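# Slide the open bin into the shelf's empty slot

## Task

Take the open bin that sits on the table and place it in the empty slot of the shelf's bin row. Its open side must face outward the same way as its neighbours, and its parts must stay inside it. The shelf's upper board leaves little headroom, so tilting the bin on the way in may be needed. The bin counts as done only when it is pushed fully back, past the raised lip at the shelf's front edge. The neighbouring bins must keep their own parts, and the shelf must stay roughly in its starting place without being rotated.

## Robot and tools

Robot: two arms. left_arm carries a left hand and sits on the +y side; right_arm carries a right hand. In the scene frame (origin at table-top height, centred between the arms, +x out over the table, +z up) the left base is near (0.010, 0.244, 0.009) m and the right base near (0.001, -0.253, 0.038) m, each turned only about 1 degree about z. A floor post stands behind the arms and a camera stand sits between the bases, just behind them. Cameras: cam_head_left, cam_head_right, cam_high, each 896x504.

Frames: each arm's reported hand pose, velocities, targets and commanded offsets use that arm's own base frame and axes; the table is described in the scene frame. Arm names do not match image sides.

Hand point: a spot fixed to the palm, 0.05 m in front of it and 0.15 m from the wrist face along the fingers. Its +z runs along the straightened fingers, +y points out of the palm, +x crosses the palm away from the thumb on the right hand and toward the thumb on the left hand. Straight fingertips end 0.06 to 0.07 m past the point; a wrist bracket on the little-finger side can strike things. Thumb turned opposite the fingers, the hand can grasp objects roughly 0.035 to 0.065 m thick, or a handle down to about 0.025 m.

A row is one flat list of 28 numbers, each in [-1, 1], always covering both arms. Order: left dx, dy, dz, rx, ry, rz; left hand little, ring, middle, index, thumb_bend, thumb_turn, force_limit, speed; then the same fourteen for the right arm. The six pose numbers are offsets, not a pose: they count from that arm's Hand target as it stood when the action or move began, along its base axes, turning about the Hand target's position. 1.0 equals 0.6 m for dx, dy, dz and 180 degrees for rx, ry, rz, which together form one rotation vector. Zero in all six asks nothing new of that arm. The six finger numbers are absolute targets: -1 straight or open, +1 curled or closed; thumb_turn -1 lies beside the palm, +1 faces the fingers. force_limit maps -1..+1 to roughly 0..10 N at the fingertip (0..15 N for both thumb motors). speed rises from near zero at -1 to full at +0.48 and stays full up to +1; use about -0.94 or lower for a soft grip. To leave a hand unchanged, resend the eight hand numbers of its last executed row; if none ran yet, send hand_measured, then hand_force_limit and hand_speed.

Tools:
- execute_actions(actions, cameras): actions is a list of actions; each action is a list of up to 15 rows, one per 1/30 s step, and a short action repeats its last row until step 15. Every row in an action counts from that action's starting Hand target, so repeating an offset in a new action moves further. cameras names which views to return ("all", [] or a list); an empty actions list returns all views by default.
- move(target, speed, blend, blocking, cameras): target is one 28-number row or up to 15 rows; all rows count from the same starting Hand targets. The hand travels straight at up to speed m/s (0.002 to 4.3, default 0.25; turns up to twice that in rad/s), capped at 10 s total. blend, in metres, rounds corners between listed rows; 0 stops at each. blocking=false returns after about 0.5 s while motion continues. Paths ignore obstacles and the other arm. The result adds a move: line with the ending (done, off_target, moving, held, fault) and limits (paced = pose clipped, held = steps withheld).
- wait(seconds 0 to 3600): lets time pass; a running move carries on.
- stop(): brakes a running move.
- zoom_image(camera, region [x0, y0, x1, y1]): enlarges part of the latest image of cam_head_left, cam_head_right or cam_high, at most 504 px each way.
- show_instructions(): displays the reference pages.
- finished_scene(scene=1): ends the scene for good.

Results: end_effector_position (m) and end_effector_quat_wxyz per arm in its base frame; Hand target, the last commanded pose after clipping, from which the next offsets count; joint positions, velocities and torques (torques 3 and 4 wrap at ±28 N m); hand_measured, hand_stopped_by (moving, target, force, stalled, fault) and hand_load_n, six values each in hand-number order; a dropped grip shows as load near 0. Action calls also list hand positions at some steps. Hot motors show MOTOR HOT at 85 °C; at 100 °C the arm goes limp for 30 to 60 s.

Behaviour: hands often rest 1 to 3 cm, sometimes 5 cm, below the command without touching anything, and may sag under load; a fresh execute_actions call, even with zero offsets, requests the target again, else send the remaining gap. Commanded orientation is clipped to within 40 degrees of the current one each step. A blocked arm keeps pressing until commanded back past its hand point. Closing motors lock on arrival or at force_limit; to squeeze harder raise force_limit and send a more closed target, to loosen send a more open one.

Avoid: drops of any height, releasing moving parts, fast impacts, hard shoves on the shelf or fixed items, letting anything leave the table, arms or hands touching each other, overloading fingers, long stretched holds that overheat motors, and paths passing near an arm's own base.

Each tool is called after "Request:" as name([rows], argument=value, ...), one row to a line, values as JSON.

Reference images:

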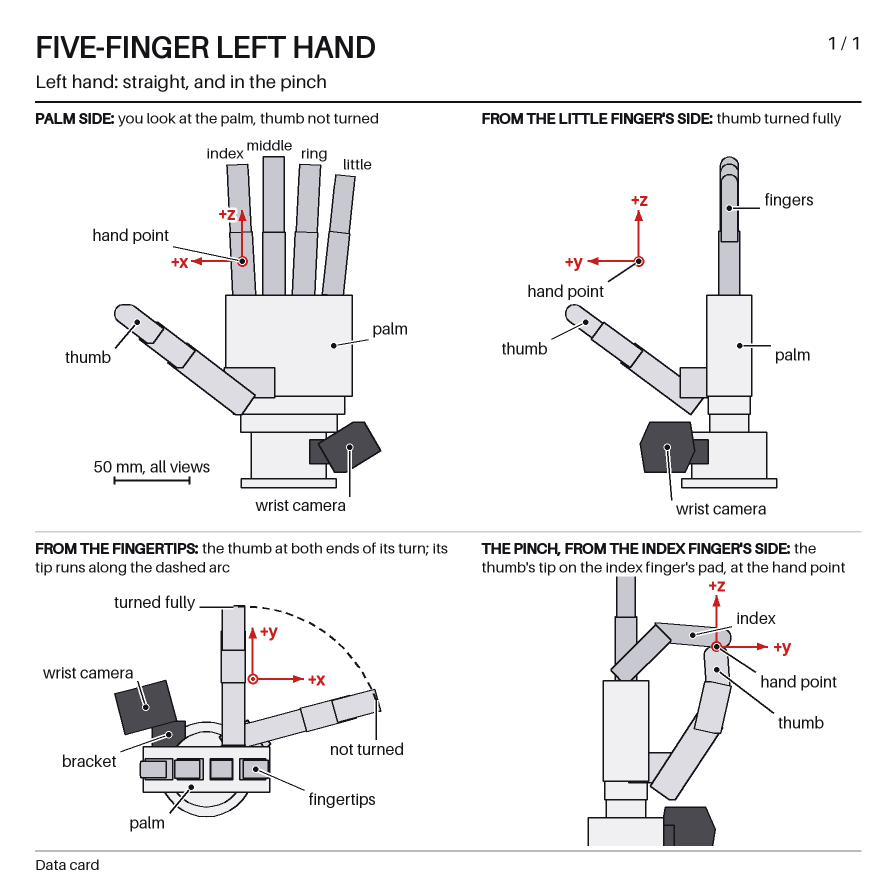

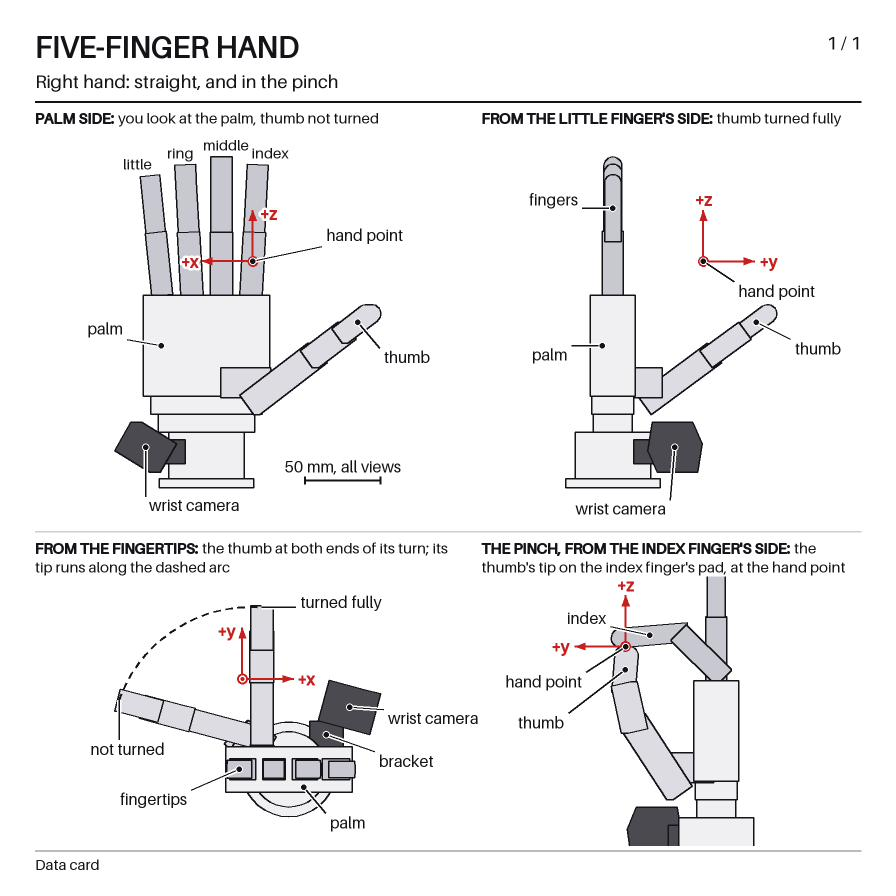

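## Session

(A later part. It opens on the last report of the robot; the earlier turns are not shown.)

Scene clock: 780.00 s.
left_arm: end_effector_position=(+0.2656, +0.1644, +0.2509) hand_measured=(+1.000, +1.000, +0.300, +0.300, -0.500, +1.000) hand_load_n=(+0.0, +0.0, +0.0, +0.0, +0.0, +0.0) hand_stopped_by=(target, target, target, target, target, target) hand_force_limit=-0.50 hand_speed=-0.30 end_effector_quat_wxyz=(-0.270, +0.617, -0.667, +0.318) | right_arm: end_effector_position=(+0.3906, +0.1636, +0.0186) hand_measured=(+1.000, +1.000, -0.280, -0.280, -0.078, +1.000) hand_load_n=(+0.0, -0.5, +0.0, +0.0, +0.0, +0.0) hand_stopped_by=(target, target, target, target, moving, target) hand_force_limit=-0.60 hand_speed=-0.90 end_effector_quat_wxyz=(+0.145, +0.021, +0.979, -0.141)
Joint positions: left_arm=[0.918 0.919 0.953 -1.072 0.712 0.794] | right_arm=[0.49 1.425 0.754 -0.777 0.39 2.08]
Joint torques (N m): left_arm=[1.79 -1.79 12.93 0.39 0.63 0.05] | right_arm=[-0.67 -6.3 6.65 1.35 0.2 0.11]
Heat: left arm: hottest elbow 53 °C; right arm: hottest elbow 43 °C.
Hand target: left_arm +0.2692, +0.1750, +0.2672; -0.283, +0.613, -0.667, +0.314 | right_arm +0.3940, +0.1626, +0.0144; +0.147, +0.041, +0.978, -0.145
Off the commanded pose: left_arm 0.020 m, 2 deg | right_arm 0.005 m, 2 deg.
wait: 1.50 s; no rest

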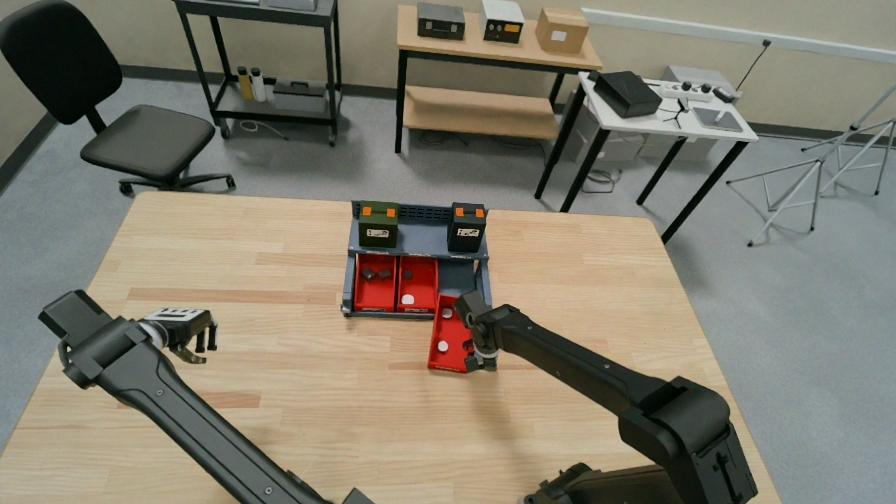

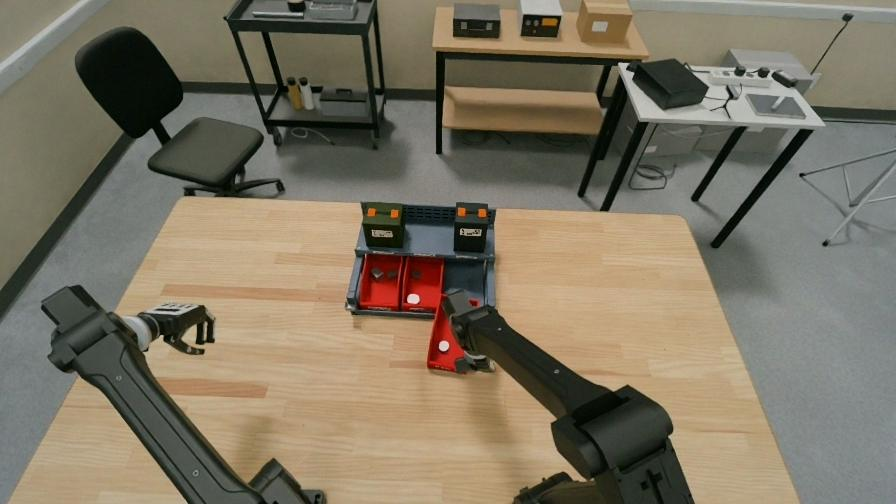

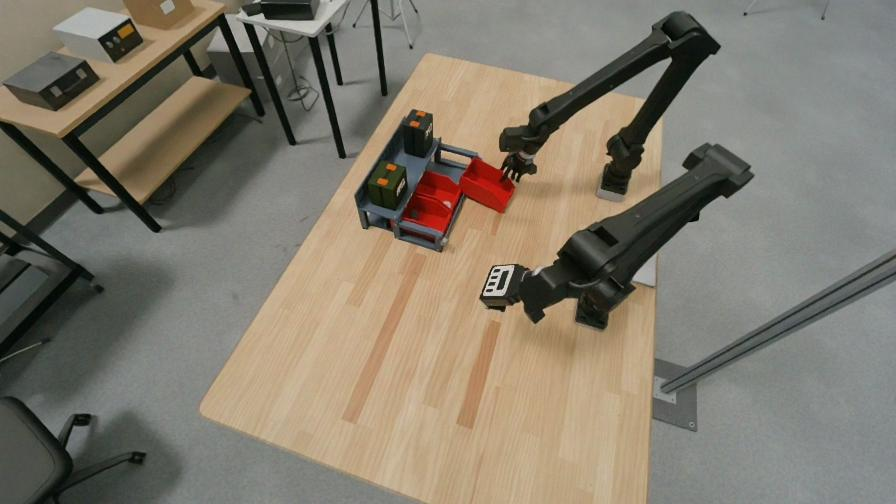

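Request:
wait(seconds=4, cameras=["all"])

Request:
zoom_image(camera="cam_head_left", region=[410, 260, 530, 380])

Request:
zoom_image(camera="cam_high", region=[440, 130, 530, 220])

Scene clock: 785.53 s.
left_arm: end_effector_position=(+0.2656, +0.1644, +0.2509) hand_measured=(+1.000, +1.000, +0.300, +0.300, -0.500, +1.000) hand_load_n=(+0.0, +0.0, +0.0, +0.0, +0.0, +0.0) hand_stopped_by=(target, target, target, target, target, target) hand_force_limit=-0.50 hand_speed=-0.30 end_effector_quat_wxyz=(-0.270, +0.617, -0.667, +0.318) | right_arm: end_effector_position=(+0.3905, +0.1638, +0.0181) hand_measured=(+1.000, +1.000, -0.280, -0.280, +0.040, +1.000) hand_load_n=(+0.0, -1.0, -0.5, +0.0, +3.0, +1.0) hand_stopped_by=(target, target, target, target, force, target) hand_force_limit=-0.60 hand_speed=-0.90 end_effector_quat_wxyz=(+0.145, +0.021, +0.979, -0.140)
Joint positions: left_arm=[0.918 0.919 0.953 -1.072 0.712 0.794] | right_arm=[0.49 1.426 0.754 -0.776 0.389 2.08]
Joint torques (N m): left_arm=[1.79 -1.73 12.94 0.38 0.63 0.05] | right_arm=[-0.73 -6.36 6.68 1.36 0.26 0.11]
Heat: left arm: hottest elbow 54 °C; right arm: hottest elbow 42 °C.
Hand target: left_arm +0.2692, +0.1750, +0.2672; -0.283, +0.613, -0.667, +0.314 | right_arm +0.3940, +0.1626, +0.0143; +0.147, +0.041, +0.978, -0.146
Off the commanded pose: left_arm 0.020 m, 2 deg | right_arm 0.005 m, 2 deg.
wait: 4.00 s; at rest from the start

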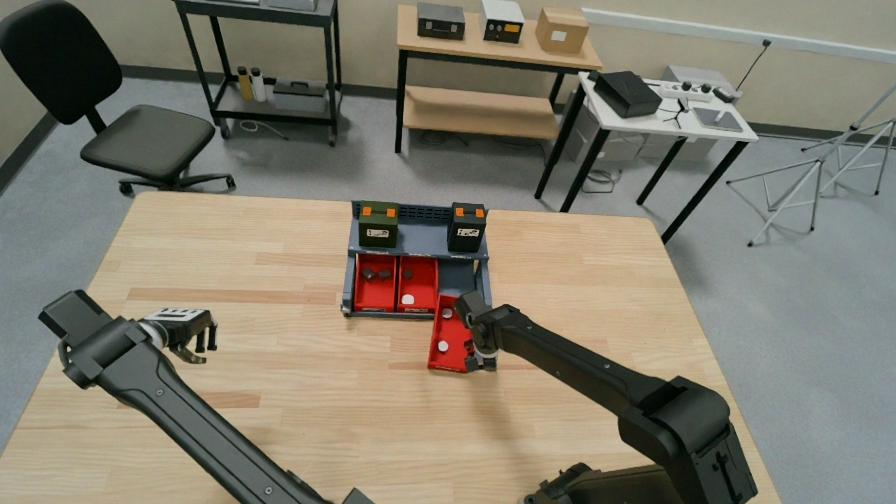

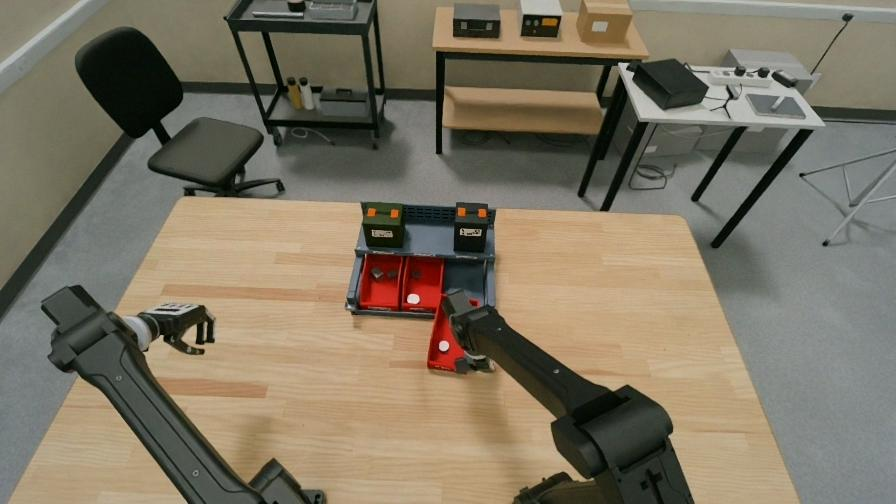

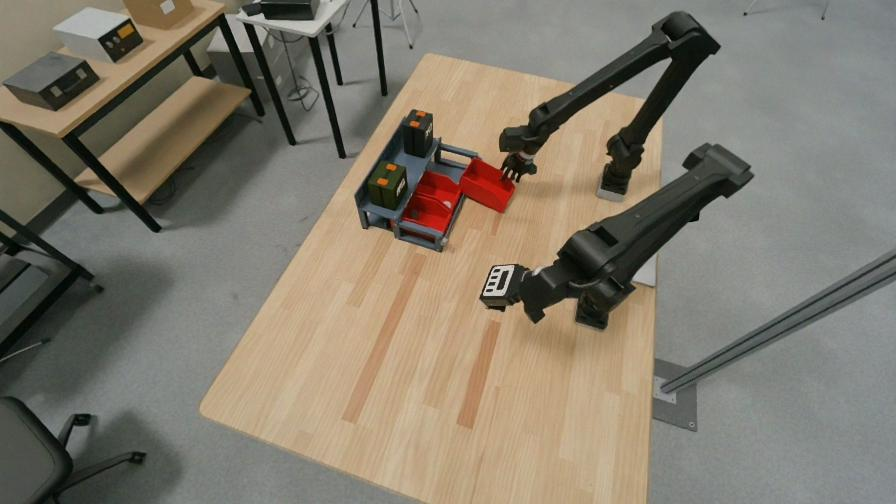

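Scaled by 4.200 from the camera's image (finer frame: 1280x720).

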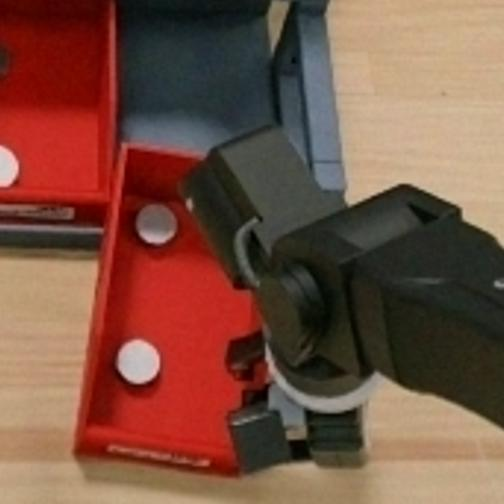

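Scaled by 5.600 from the camera's image (finer frame: 1280x720).

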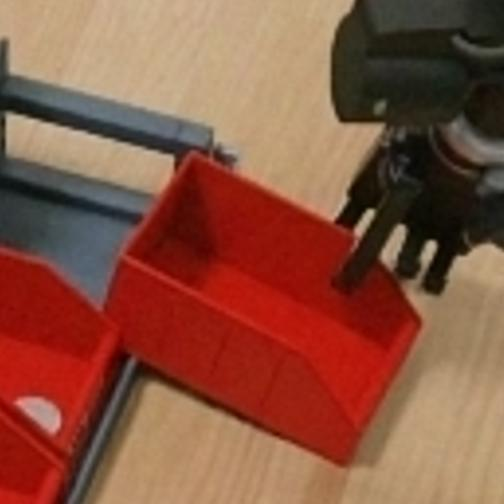

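Request:
move(target=[0,0,0,0,0,0,1,1,0.3,0.3,-0.5,1,-0.5,-0.3,0.0,0.0,0.0,0,0.0,0,1,1,0.1,0.1,0.3,1,-0.5,-0.92], speed=0.06, cameras=[])

Request:
wait(seconds=2, cameras=["all"])

Request:
zoom_image(camera="cam_head_left", region=[410, 260, 530, 380])

Request:
zoom_image(camera="cam_high", region=[440, 130, 530, 220])

Scene clock: 790.03 s.
left_arm: end_effector_position=(+0.2656, +0.1644, +0.2509) hand_measured=(+1.000, +1.000, +0.300, +0.300, -0.500, +1.000) hand_load_n=(+0.0, +0.0, +0.0, +0.0, +0.0, +0.0) hand_stopped_by=(target, target, target, target, target, target) hand_force_limit=-0.50 hand_speed=-0.30 end_effector_quat_wxyz=(-0.270, +0.617, -0.667, +0.318) | right_arm: end_effector_position=(+0.3904, +0.1636, +0.0177) hand_measured=(+1.000, +1.000, -0.258, -0.244, +0.040, +1.000) hand_load_n=(+0.0, -1.5, +1.5, +3.0, +5.0, +1.5) hand_stopped_by=(target, target, force, force, force, target) hand_force_limit=-0.50 hand_speed=-0.92 end_effector_quat_wxyz=(+0.145, +0.021, +0.979, -0.141)
Joint positions: left_arm=[0.918 0.919 0.953 -1.072 0.712 0.794] | right_arm=[0.49 1.427 0.753 -0.776 0.389 2.08]
Joint torques (N m): left_arm=[1.79 -1.73 12.94 0.38 0.63 0.06] | right_arm=[-0.67 -6.42 6.72 1.33 0.22 0.11]
Heat: left arm: hottest elbow 54 °C; right arm: hottest elbow 42 °C.
Hand target: left_arm +0.2692, +0.1750, +0.2672; -0.283, +0.613, -0.667, +0.314 | right_arm +0.3941, +0.1626, +0.0144; +0.147, +0.041, +0.978, -0.146
Off the commanded pose: left_arm 0.020 m, 2 deg | right_arm 0.005 m, 2 deg.
joint sent to its limit (right arm) — joint 6 (wrist roll), upper limit. The joint targets still meet the commanded pose.
move: done

Scene clock: 792.03 s.
left_arm: end_effector_position=(+0.2656, +0.1644, +0.2509) hand_measured=(+1.000, +1.000, +0.300, +0.300, -0.500, +1.000) hand_load_n=(+0.0, +0.0, +0.0, +0.0, +0.0, +0.0) hand_stopped_by=(target, target, target, target, target, target) hand_force_limit=-0.50 hand_speed=-0.30 end_effector_quat_wxyz=(-0.270, +0.617, -0.667, +0.318) | right_arm: end_effector_position=(+0.3904, +0.1636, +0.0177) hand_measured=(+1.000, +1.000, -0.258, -0.244, +0.040, +1.000) hand_load_n=(+0.0, -1.5, +1.5, +3.0, +5.0, +1.5) hand_stopped_by=(target, target, force, force, force, target) hand_force_limit=-0.50 hand_speed=-0.92 end_effector_quat_wxyz=(+0.145, +0.021, +0.979, -0.141)
Joint positions: left_arm=[0.918 0.919 0.953 -1.072 0.712 0.794] | right_arm=[0.49 1.427 0.753 -0.776 0.389 2.08]
Joint torques (N m): left_arm=[1.79 -1.73 12.94 0.38 0.63 0.06] | right_arm=[-0.79 -6.42 6.68 1.33 0.22 0.11]
Heat: left arm: hottest elbow 54 °C; right arm: hottest elbow 42 °C.
Hand target: left_arm +0.2692, +0.1750, +0.2672; -0.283, +0.613, -0.667, +0.314 | right_arm +0.3941, +0.1626, +0.0144; +0.147, +0.041, +0.978, -0.146
Off the commanded pose: left_arm 0.020 m, 2 deg | right_arm 0.005 m, 2 deg.
wait: 2.00 s; at rest by 0.17 s

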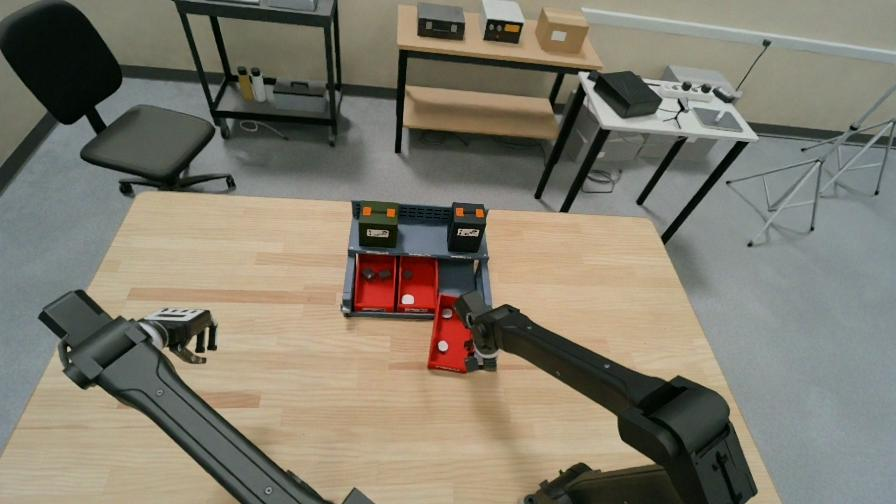

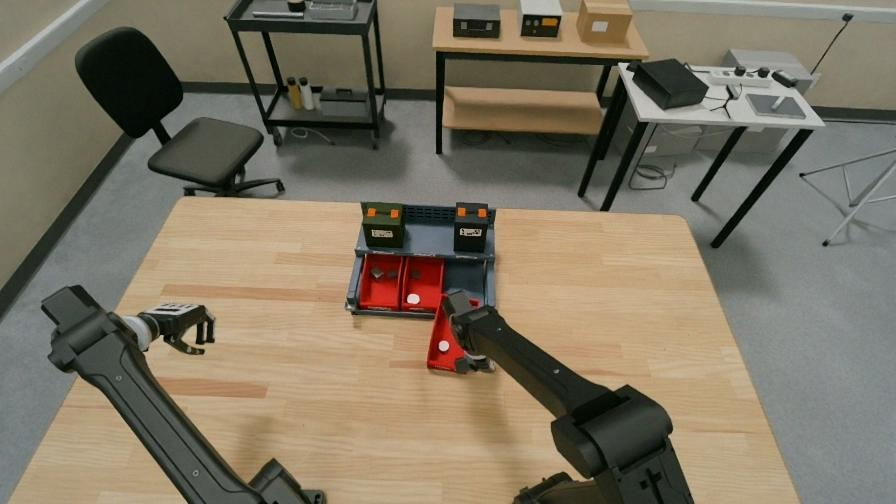

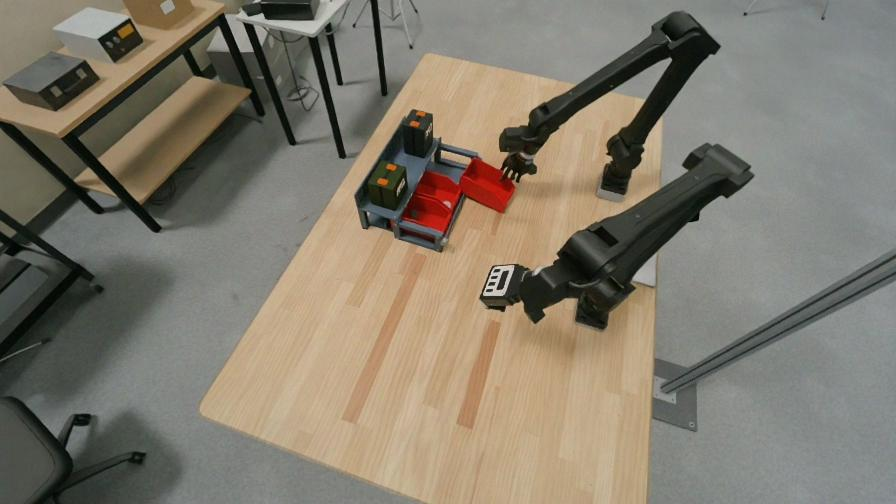

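Scaled by 4.200 from the camera's image (finer frame: 1280x720).

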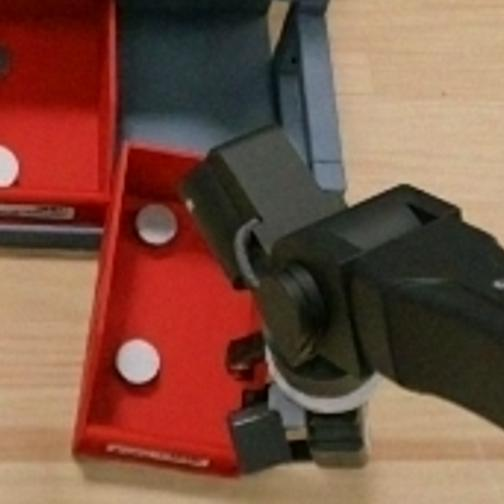

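Scaled by 5.600 from the camera's image (finer frame: 1280x720).

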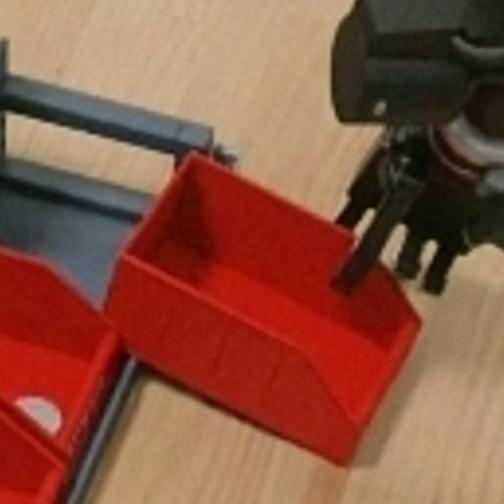

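Request:
move([
  [0,0,0,0,0,0,1,1,0.3,0.3,-0.5,1,-0.5,-0.3,0.015,0.0,0.045,0,0.03,0,1,1,0.1,0.1,0.3,1,-0.5,-0.92],
  [0,0,0,0,0,0,1,1,0.3,0.3,-0.5,1,-0.5,-0.3,0.03,-0.037,0.055,0,0.05,0.032,1,1,0.1,0.1,0.3,1,-0.5,-0.92],
], speed=0.06, cameras=["all"])

Request:
zoom_image(camera="cam_head_left", region=[410, 250, 530, 370])

Request:
zoom_image(camera="cam_head_right", region=[410, 250, 530, 370])

Request:
zoom_image(camera="cam_high", region=[440, 130, 530, 220])

Scene clock: 805.40 s.
left_arm: end_effector_position=(+0.2656, +0.1644, +0.2509) hand_measured=(+1.000, +1.000, +0.300, +0.300, -0.500, +1.000) hand_load_n=(+0.0, +0.0, +0.0, +0.0, +0.5, +0.0) hand_stopped_by=(target, target, target, target, target, target) hand_force_limit=-0.50 hand_speed=-0.30 end_effector_quat_wxyz=(-0.270, +0.617, -0.667, +0.318) | right_arm: end_effector_position=(+0.3953, +0.1381, +0.0360) hand_measured=(+1.000, +1.000, -0.258, -0.244, +0.040, +1.000) hand_load_n=(+0.0, +0.0, +2.0, +0.0, +2.5, -0.5) hand_stopped_by=(target, target, force, force, force, target) hand_force_limit=-0.50 hand_speed=-0.92 end_effector_quat_wxyz=(+0.068, -0.023, +0.987, -0.146)
Joint positions: left_arm=[0.918 0.919 0.953 -1.072 0.712 0.794] | right_arm=[0.378 1.445 0.871 -0.97 0.323 1.897]
Joint torques (N m): left_arm=[1.79 -1.73 12.93 0.39 0.63 0.05] | right_arm=[-1.14 -7.41 10.02 0.27 0.04 -0.07]
Heat: left arm: hottest elbow 54 °C; right arm: hottest elbow 42 °C.
Hand target: left_arm +0.2692, +0.1750, +0.2672; -0.283, +0.613, -0.667, +0.314 | right_arm +0.4121, +0.1404, +0.0475; +0.077, -0.019, +0.987, -0.141
Off the commanded pose: left_arm 0.020 m, 2 deg | right_arm 0.020 m, 1 deg.
move: off_target (right_arm)

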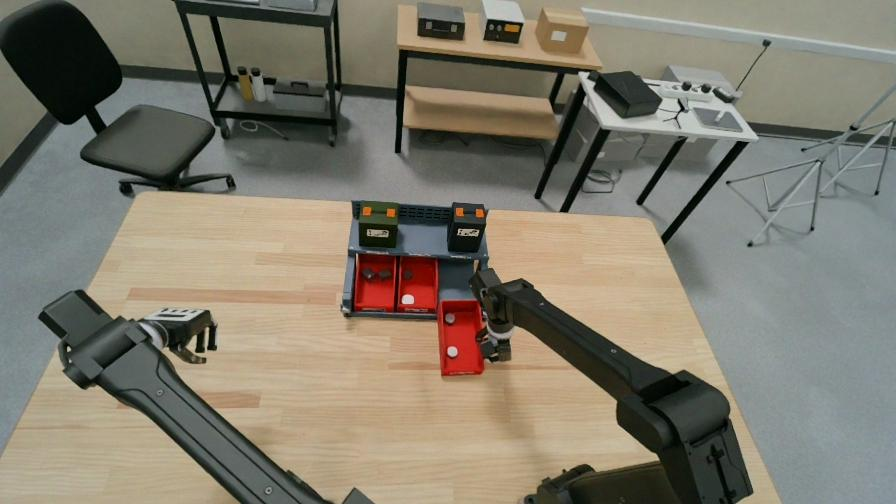

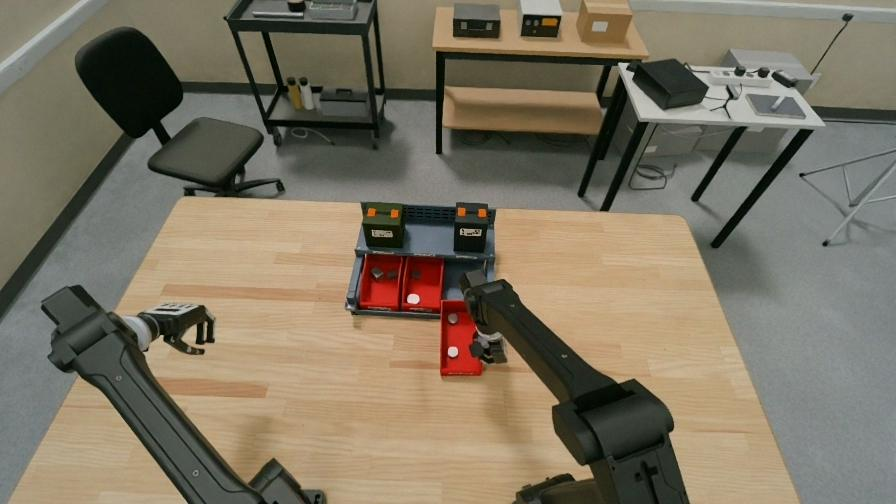

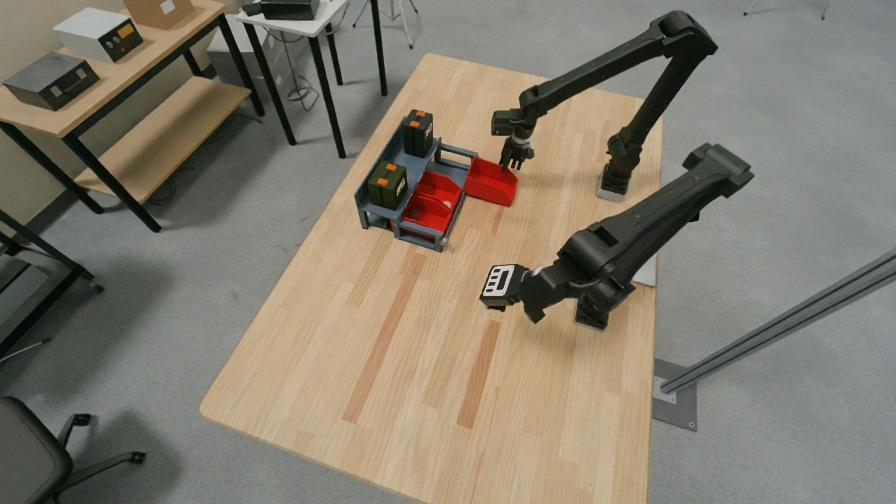

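Scaled by 4.200 from the camera's image (finer frame: 1280x720).

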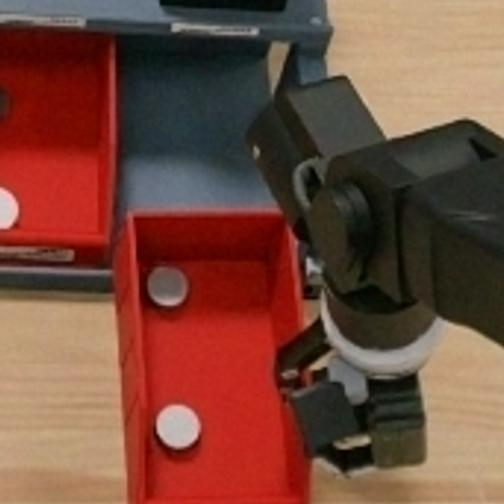

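Scaled by 4.200 from the camera's image (finer frame: 1280x720).

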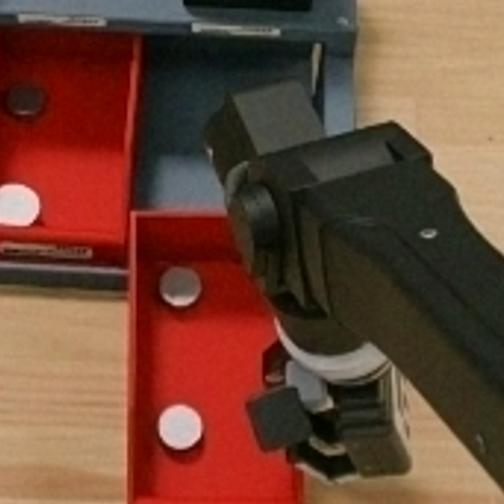

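Scaled by 5.600 from the camera's image (finer frame: 1280x720).

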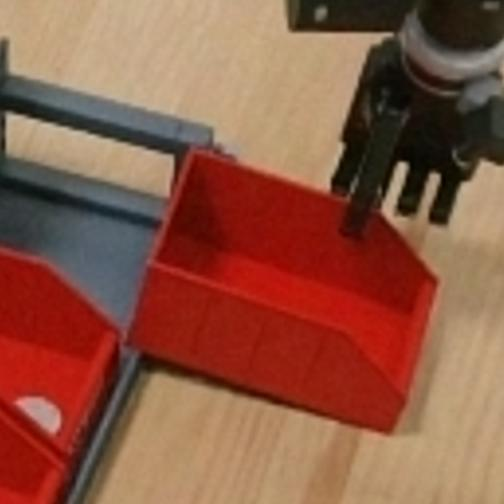

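Request:
move(target=[0,0,0,0,0,0,1,1,0.3,0.3,-0.5,1,-0.5,-0.3,0,0,0,0,0,0,1,1,0.1,0.12,0.35,1,-0.4,-0.92], speed=0.06, cameras=[])

Request:
wait(seconds=1.5, cameras=["all"])

Request:
zoom_image(camera="cam_head_left", region=[410, 260, 530, 380])

Request:
zoom_image(camera="cam_head_right", region=[410, 260, 530, 380])

Scene clock: 813.03 s.
left_arm: end_effector_position=(+0.2656, +0.1644, +0.2509) hand_measured=(+1.000, +1.000, +0.300, +0.300, -0.500, +1.000) hand_load_n=(+0.0, +0.0, +0.0, +0.0, +0.0, +0.0) hand_stopped_by=(target, target, target, target, target, target) hand_force_limit=-0.50 hand_speed=-0.30 end_effector_quat_wxyz=(-0.270, +0.617, -0.667, +0.318) | right_arm: end_effector_position=(+0.3950, +0.1374, +0.0354) hand_measured=(+1.000, +1.000, -0.258, -0.202, +0.060, +1.000) hand_load_n=(+0.0, +0.0, +1.5, +1.5, +4.0, -1.0) hand_stopped_by=(target, target, force, force, force, target) hand_force_limit=-0.40 hand_speed=-0.92 end_effector_quat_wxyz=(+0.067, -0.023, +0.987, -0.147)
Joint positions: left_arm=[0.918 0.919 0.953 -1.072 0.712 0.794] | right_arm=[0.376 1.446 0.871 -0.972 0.323 1.895]
Joint torques (N m): left_arm=[1.85 -1.79 12.94 0.38 0.63 0.05] | right_arm=[-1.08 -7.82 10.02 0.28 0.04 -0.04]
Heat: left arm: hottest elbow 54 °C; right arm: hottest elbow 43 °C.
Hand target: left_arm +0.2692, +0.1750, +0.2672; -0.283, +0.613, -0.667, +0.314 | right_arm +0.4120, +0.1404, +0.0474; +0.077, -0.019, +0.987, -0.141
Off the commanded pose: left_arm 0.020 m, 2 deg | right_arm 0.021 m, 1 deg.
move: done

Scene clock: 814.53 s.
left_arm: end_effector_position=(+0.2656, +0.1644, +0.2509) hand_measured=(+1.000, +1.000, +0.300, +0.300, -0.500, +1.000) hand_load_n=(+0.0, +0.0, +0.0, +0.0, +0.0, +0.0) hand_stopped_by=(target, target, target, target, target, target) hand_force_limit=-0.50 hand_speed=-0.30 end_effector_quat_wxyz=(-0.270, +0.617, -0.667, +0.318) | right_arm: end_effector_position=(+0.3950, +0.1374, +0.0354) hand_measured=(+1.000, +1.000, -0.258, -0.202, +0.060, +1.000) hand_load_n=(+0.0, +0.0, +1.5, +2.0, +4.5, -1.5) hand_stopped_by=(target, target, force, force, force, target) hand_force_limit=-0.40 hand_speed=-0.92 end_effector_quat_wxyz=(+0.067, -0.023, +0.987, -0.147)
Joint positions: left_arm=[0.918 0.919 0.953 -1.072 0.712 0.794] | right_arm=[0.376 1.446 0.871 -0.972 0.323 1.895]
Joint torques (N m): left_arm=[1.85 -1.73 12.93 0.38 0.62 0.05] | right_arm=[-1.08 -7.53 9.99 0.29 0.04 -0.04]
Heat: left arm: hottest elbow 54 °C; right arm: hottest elbow 43 °C.
Hand target: left_arm +0.2692, +0.1750, +0.2672; -0.283, +0.613, -0.667, +0.314 | right_arm +0.4120, +0.1404, +0.0474; +0.077, -0.019, +0.987, -0.141
Off the commanded pose: left_arm 0.020 m, 2 deg | right_arm 0.021 m, 1 deg.
wait: 1.50 s; at rest by 0.17 s

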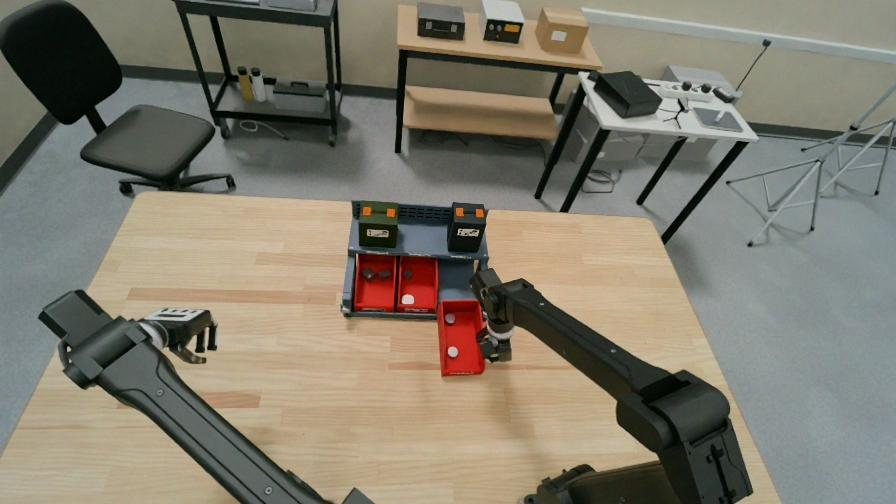

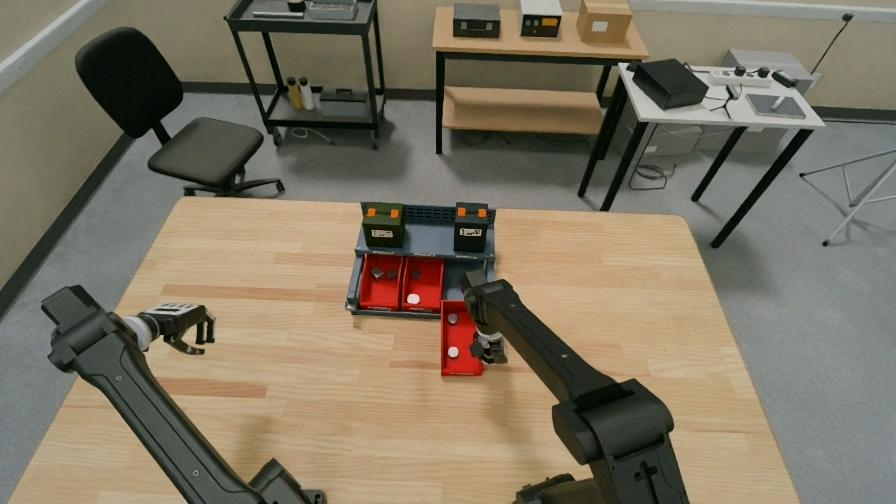

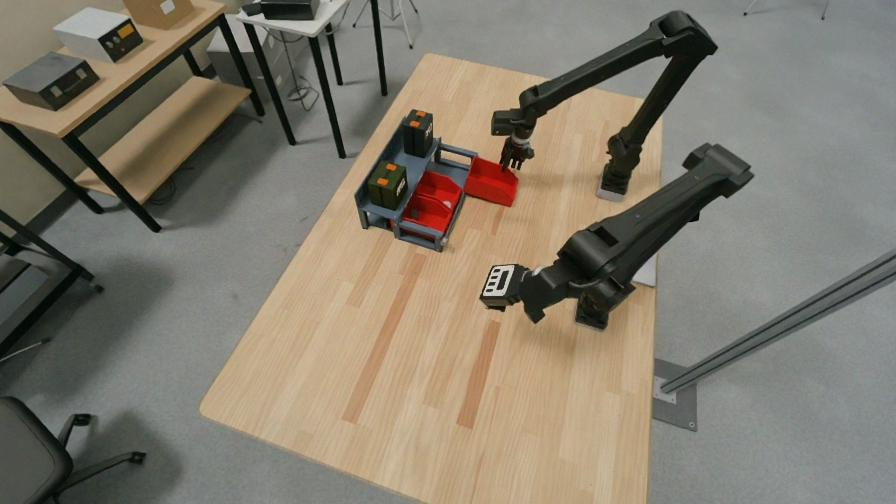

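Scaled by 4.200 from the camera's image (finer frame: 1280x720).

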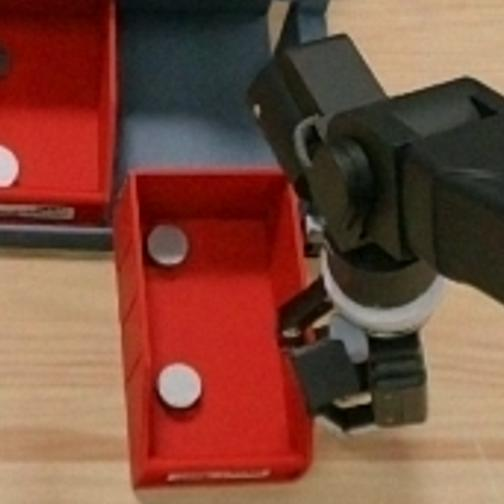

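Scaled by 4.200 from the camera's image (finer frame: 1280x720).

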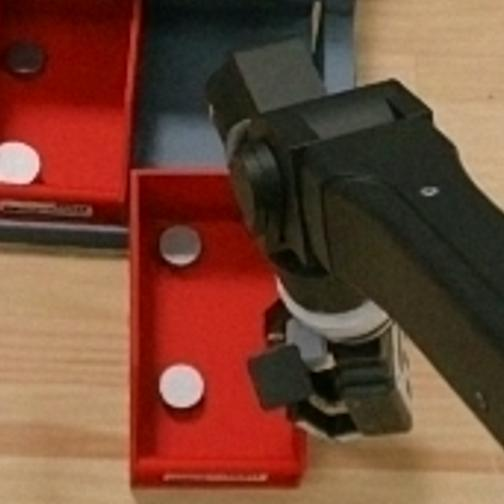

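Request:
move(target=[0,0,0,0,0,0,1,1,0.3,0.3,-0.5,1,-0.5,-0.3,0.055,0.0,0.004,0,0,-0.028,1,1,0.1,0.12,0.35,1,-0.4,-0.92], speed=0.06, cameras=["all"])

Request:
zoom_image(camera="cam_head_left", region=[410, 250, 530, 370])

Request:
zoom_image(camera="cam_head_right", region=[410, 250, 530, 370])

Request:
zoom_image(camera="cam_high", region=[440, 130, 530, 220])

Scene clock: 846.73 s.
left_arm: end_effector_position=(+0.2656, +0.1644, +0.2509) hand_measured=(+1.000, +1.000, +0.300, +0.300, -0.500, +1.000) hand_load_n=(+0.0, +0.0, +0.0, +0.0, +0.0, +0.0) hand_stopped_by=(target, target, target, target, target, target) hand_force_limit=-0.50 hand_speed=-0.30 end_effector_quat_wxyz=(-0.270, +0.617, -0.667, +0.318) | right_arm: end_effector_position=(+0.4244, +0.1397, +0.0389) hand_measured=(+1.000, +1.000, -0.258, -0.202, +0.060, +1.000) hand_load_n=(+0.0, +0.0, +2.5, +0.0, +3.0, -1.0) hand_stopped_by=(target, target, force, force, force, target) hand_force_limit=-0.40 hand_speed=-0.92 end_effector_quat_wxyz=(+0.058, +0.007, +0.987, -0.150)
Joint positions: left_arm=[0.918 0.919 0.953 -1.072 0.712 0.794] | right_arm=[0.362 1.521 0.967 -1.017 0.323 1.948]
Joint torques (N m): left_arm=[1.79 -1.73 12.94 0.36 0.63 0.05] | right_arm=[-1.32 -8.29 10.17 0.49 0.12 0.18]
Motor temperatures (°C): left_arm=[29 30 55 26 30 29] | right_arm=[30 31 45 29 27 29]
Heat: left arm: hottest elbow 55 °C; right arm: hottest elbow 45 °C.
Hand target: left_arm +0.2692, +0.1750, +0.2672; -0.283, +0.613, -0.667, +0.314 | right_arm +0.4451, +0.1404, +0.0499; +0.070, +0.024, +0.987, -0.144
Off the commanded pose: left_arm 0.020 m, 2 deg | right_arm 0.023 m, 2 deg.
move: off_target (right_arm)

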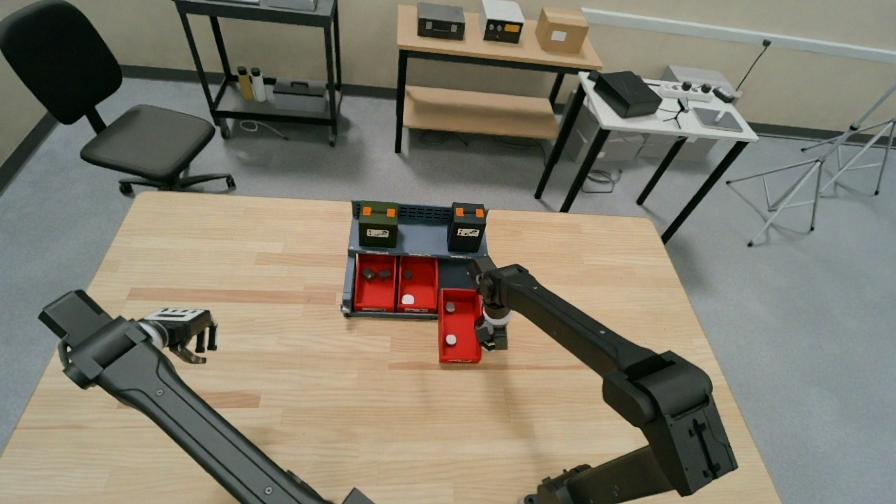

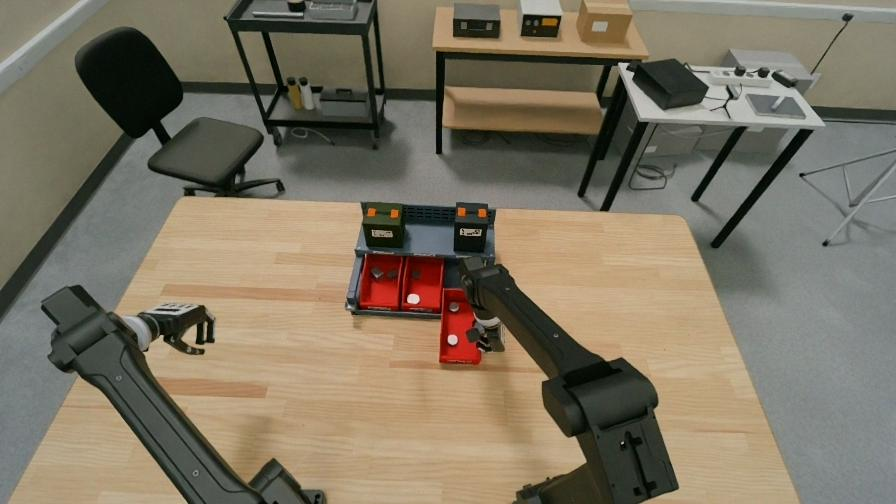

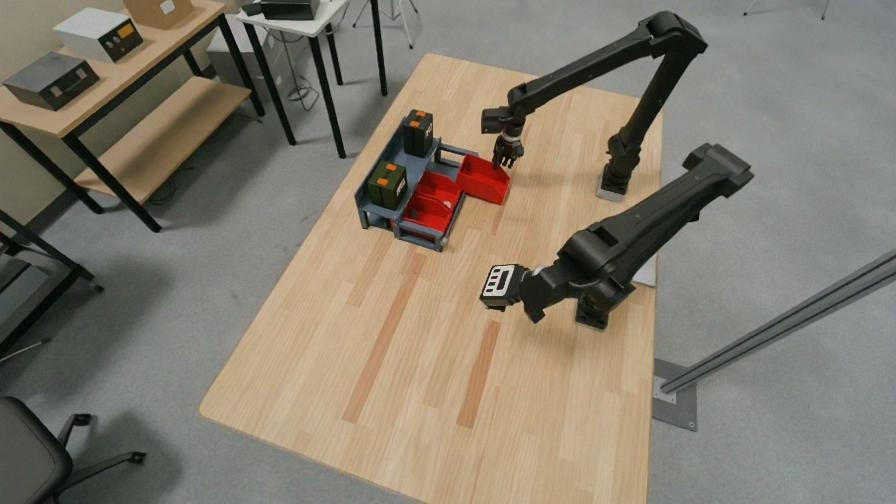

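Scaled by 4.200 from the camera's image (finer frame: 1280x720).

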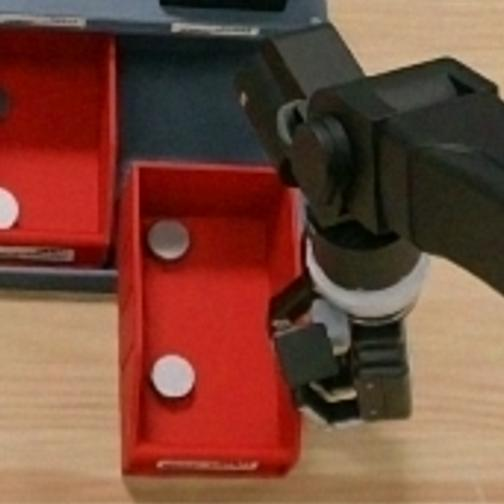

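Scaled by 4.200 from the camera's image (finer frame: 1280x720).

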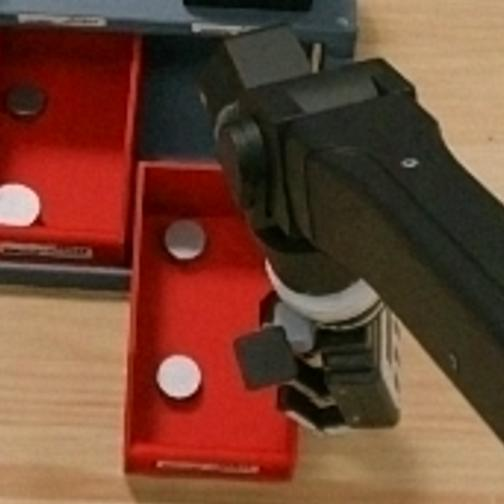

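Scaled by 5.600 from the camera's image (finer frame: 1280x720).

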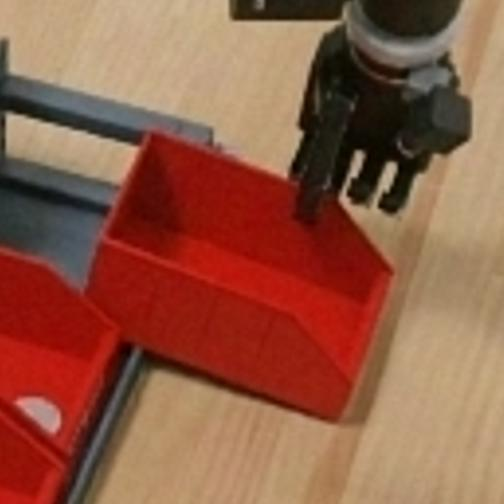

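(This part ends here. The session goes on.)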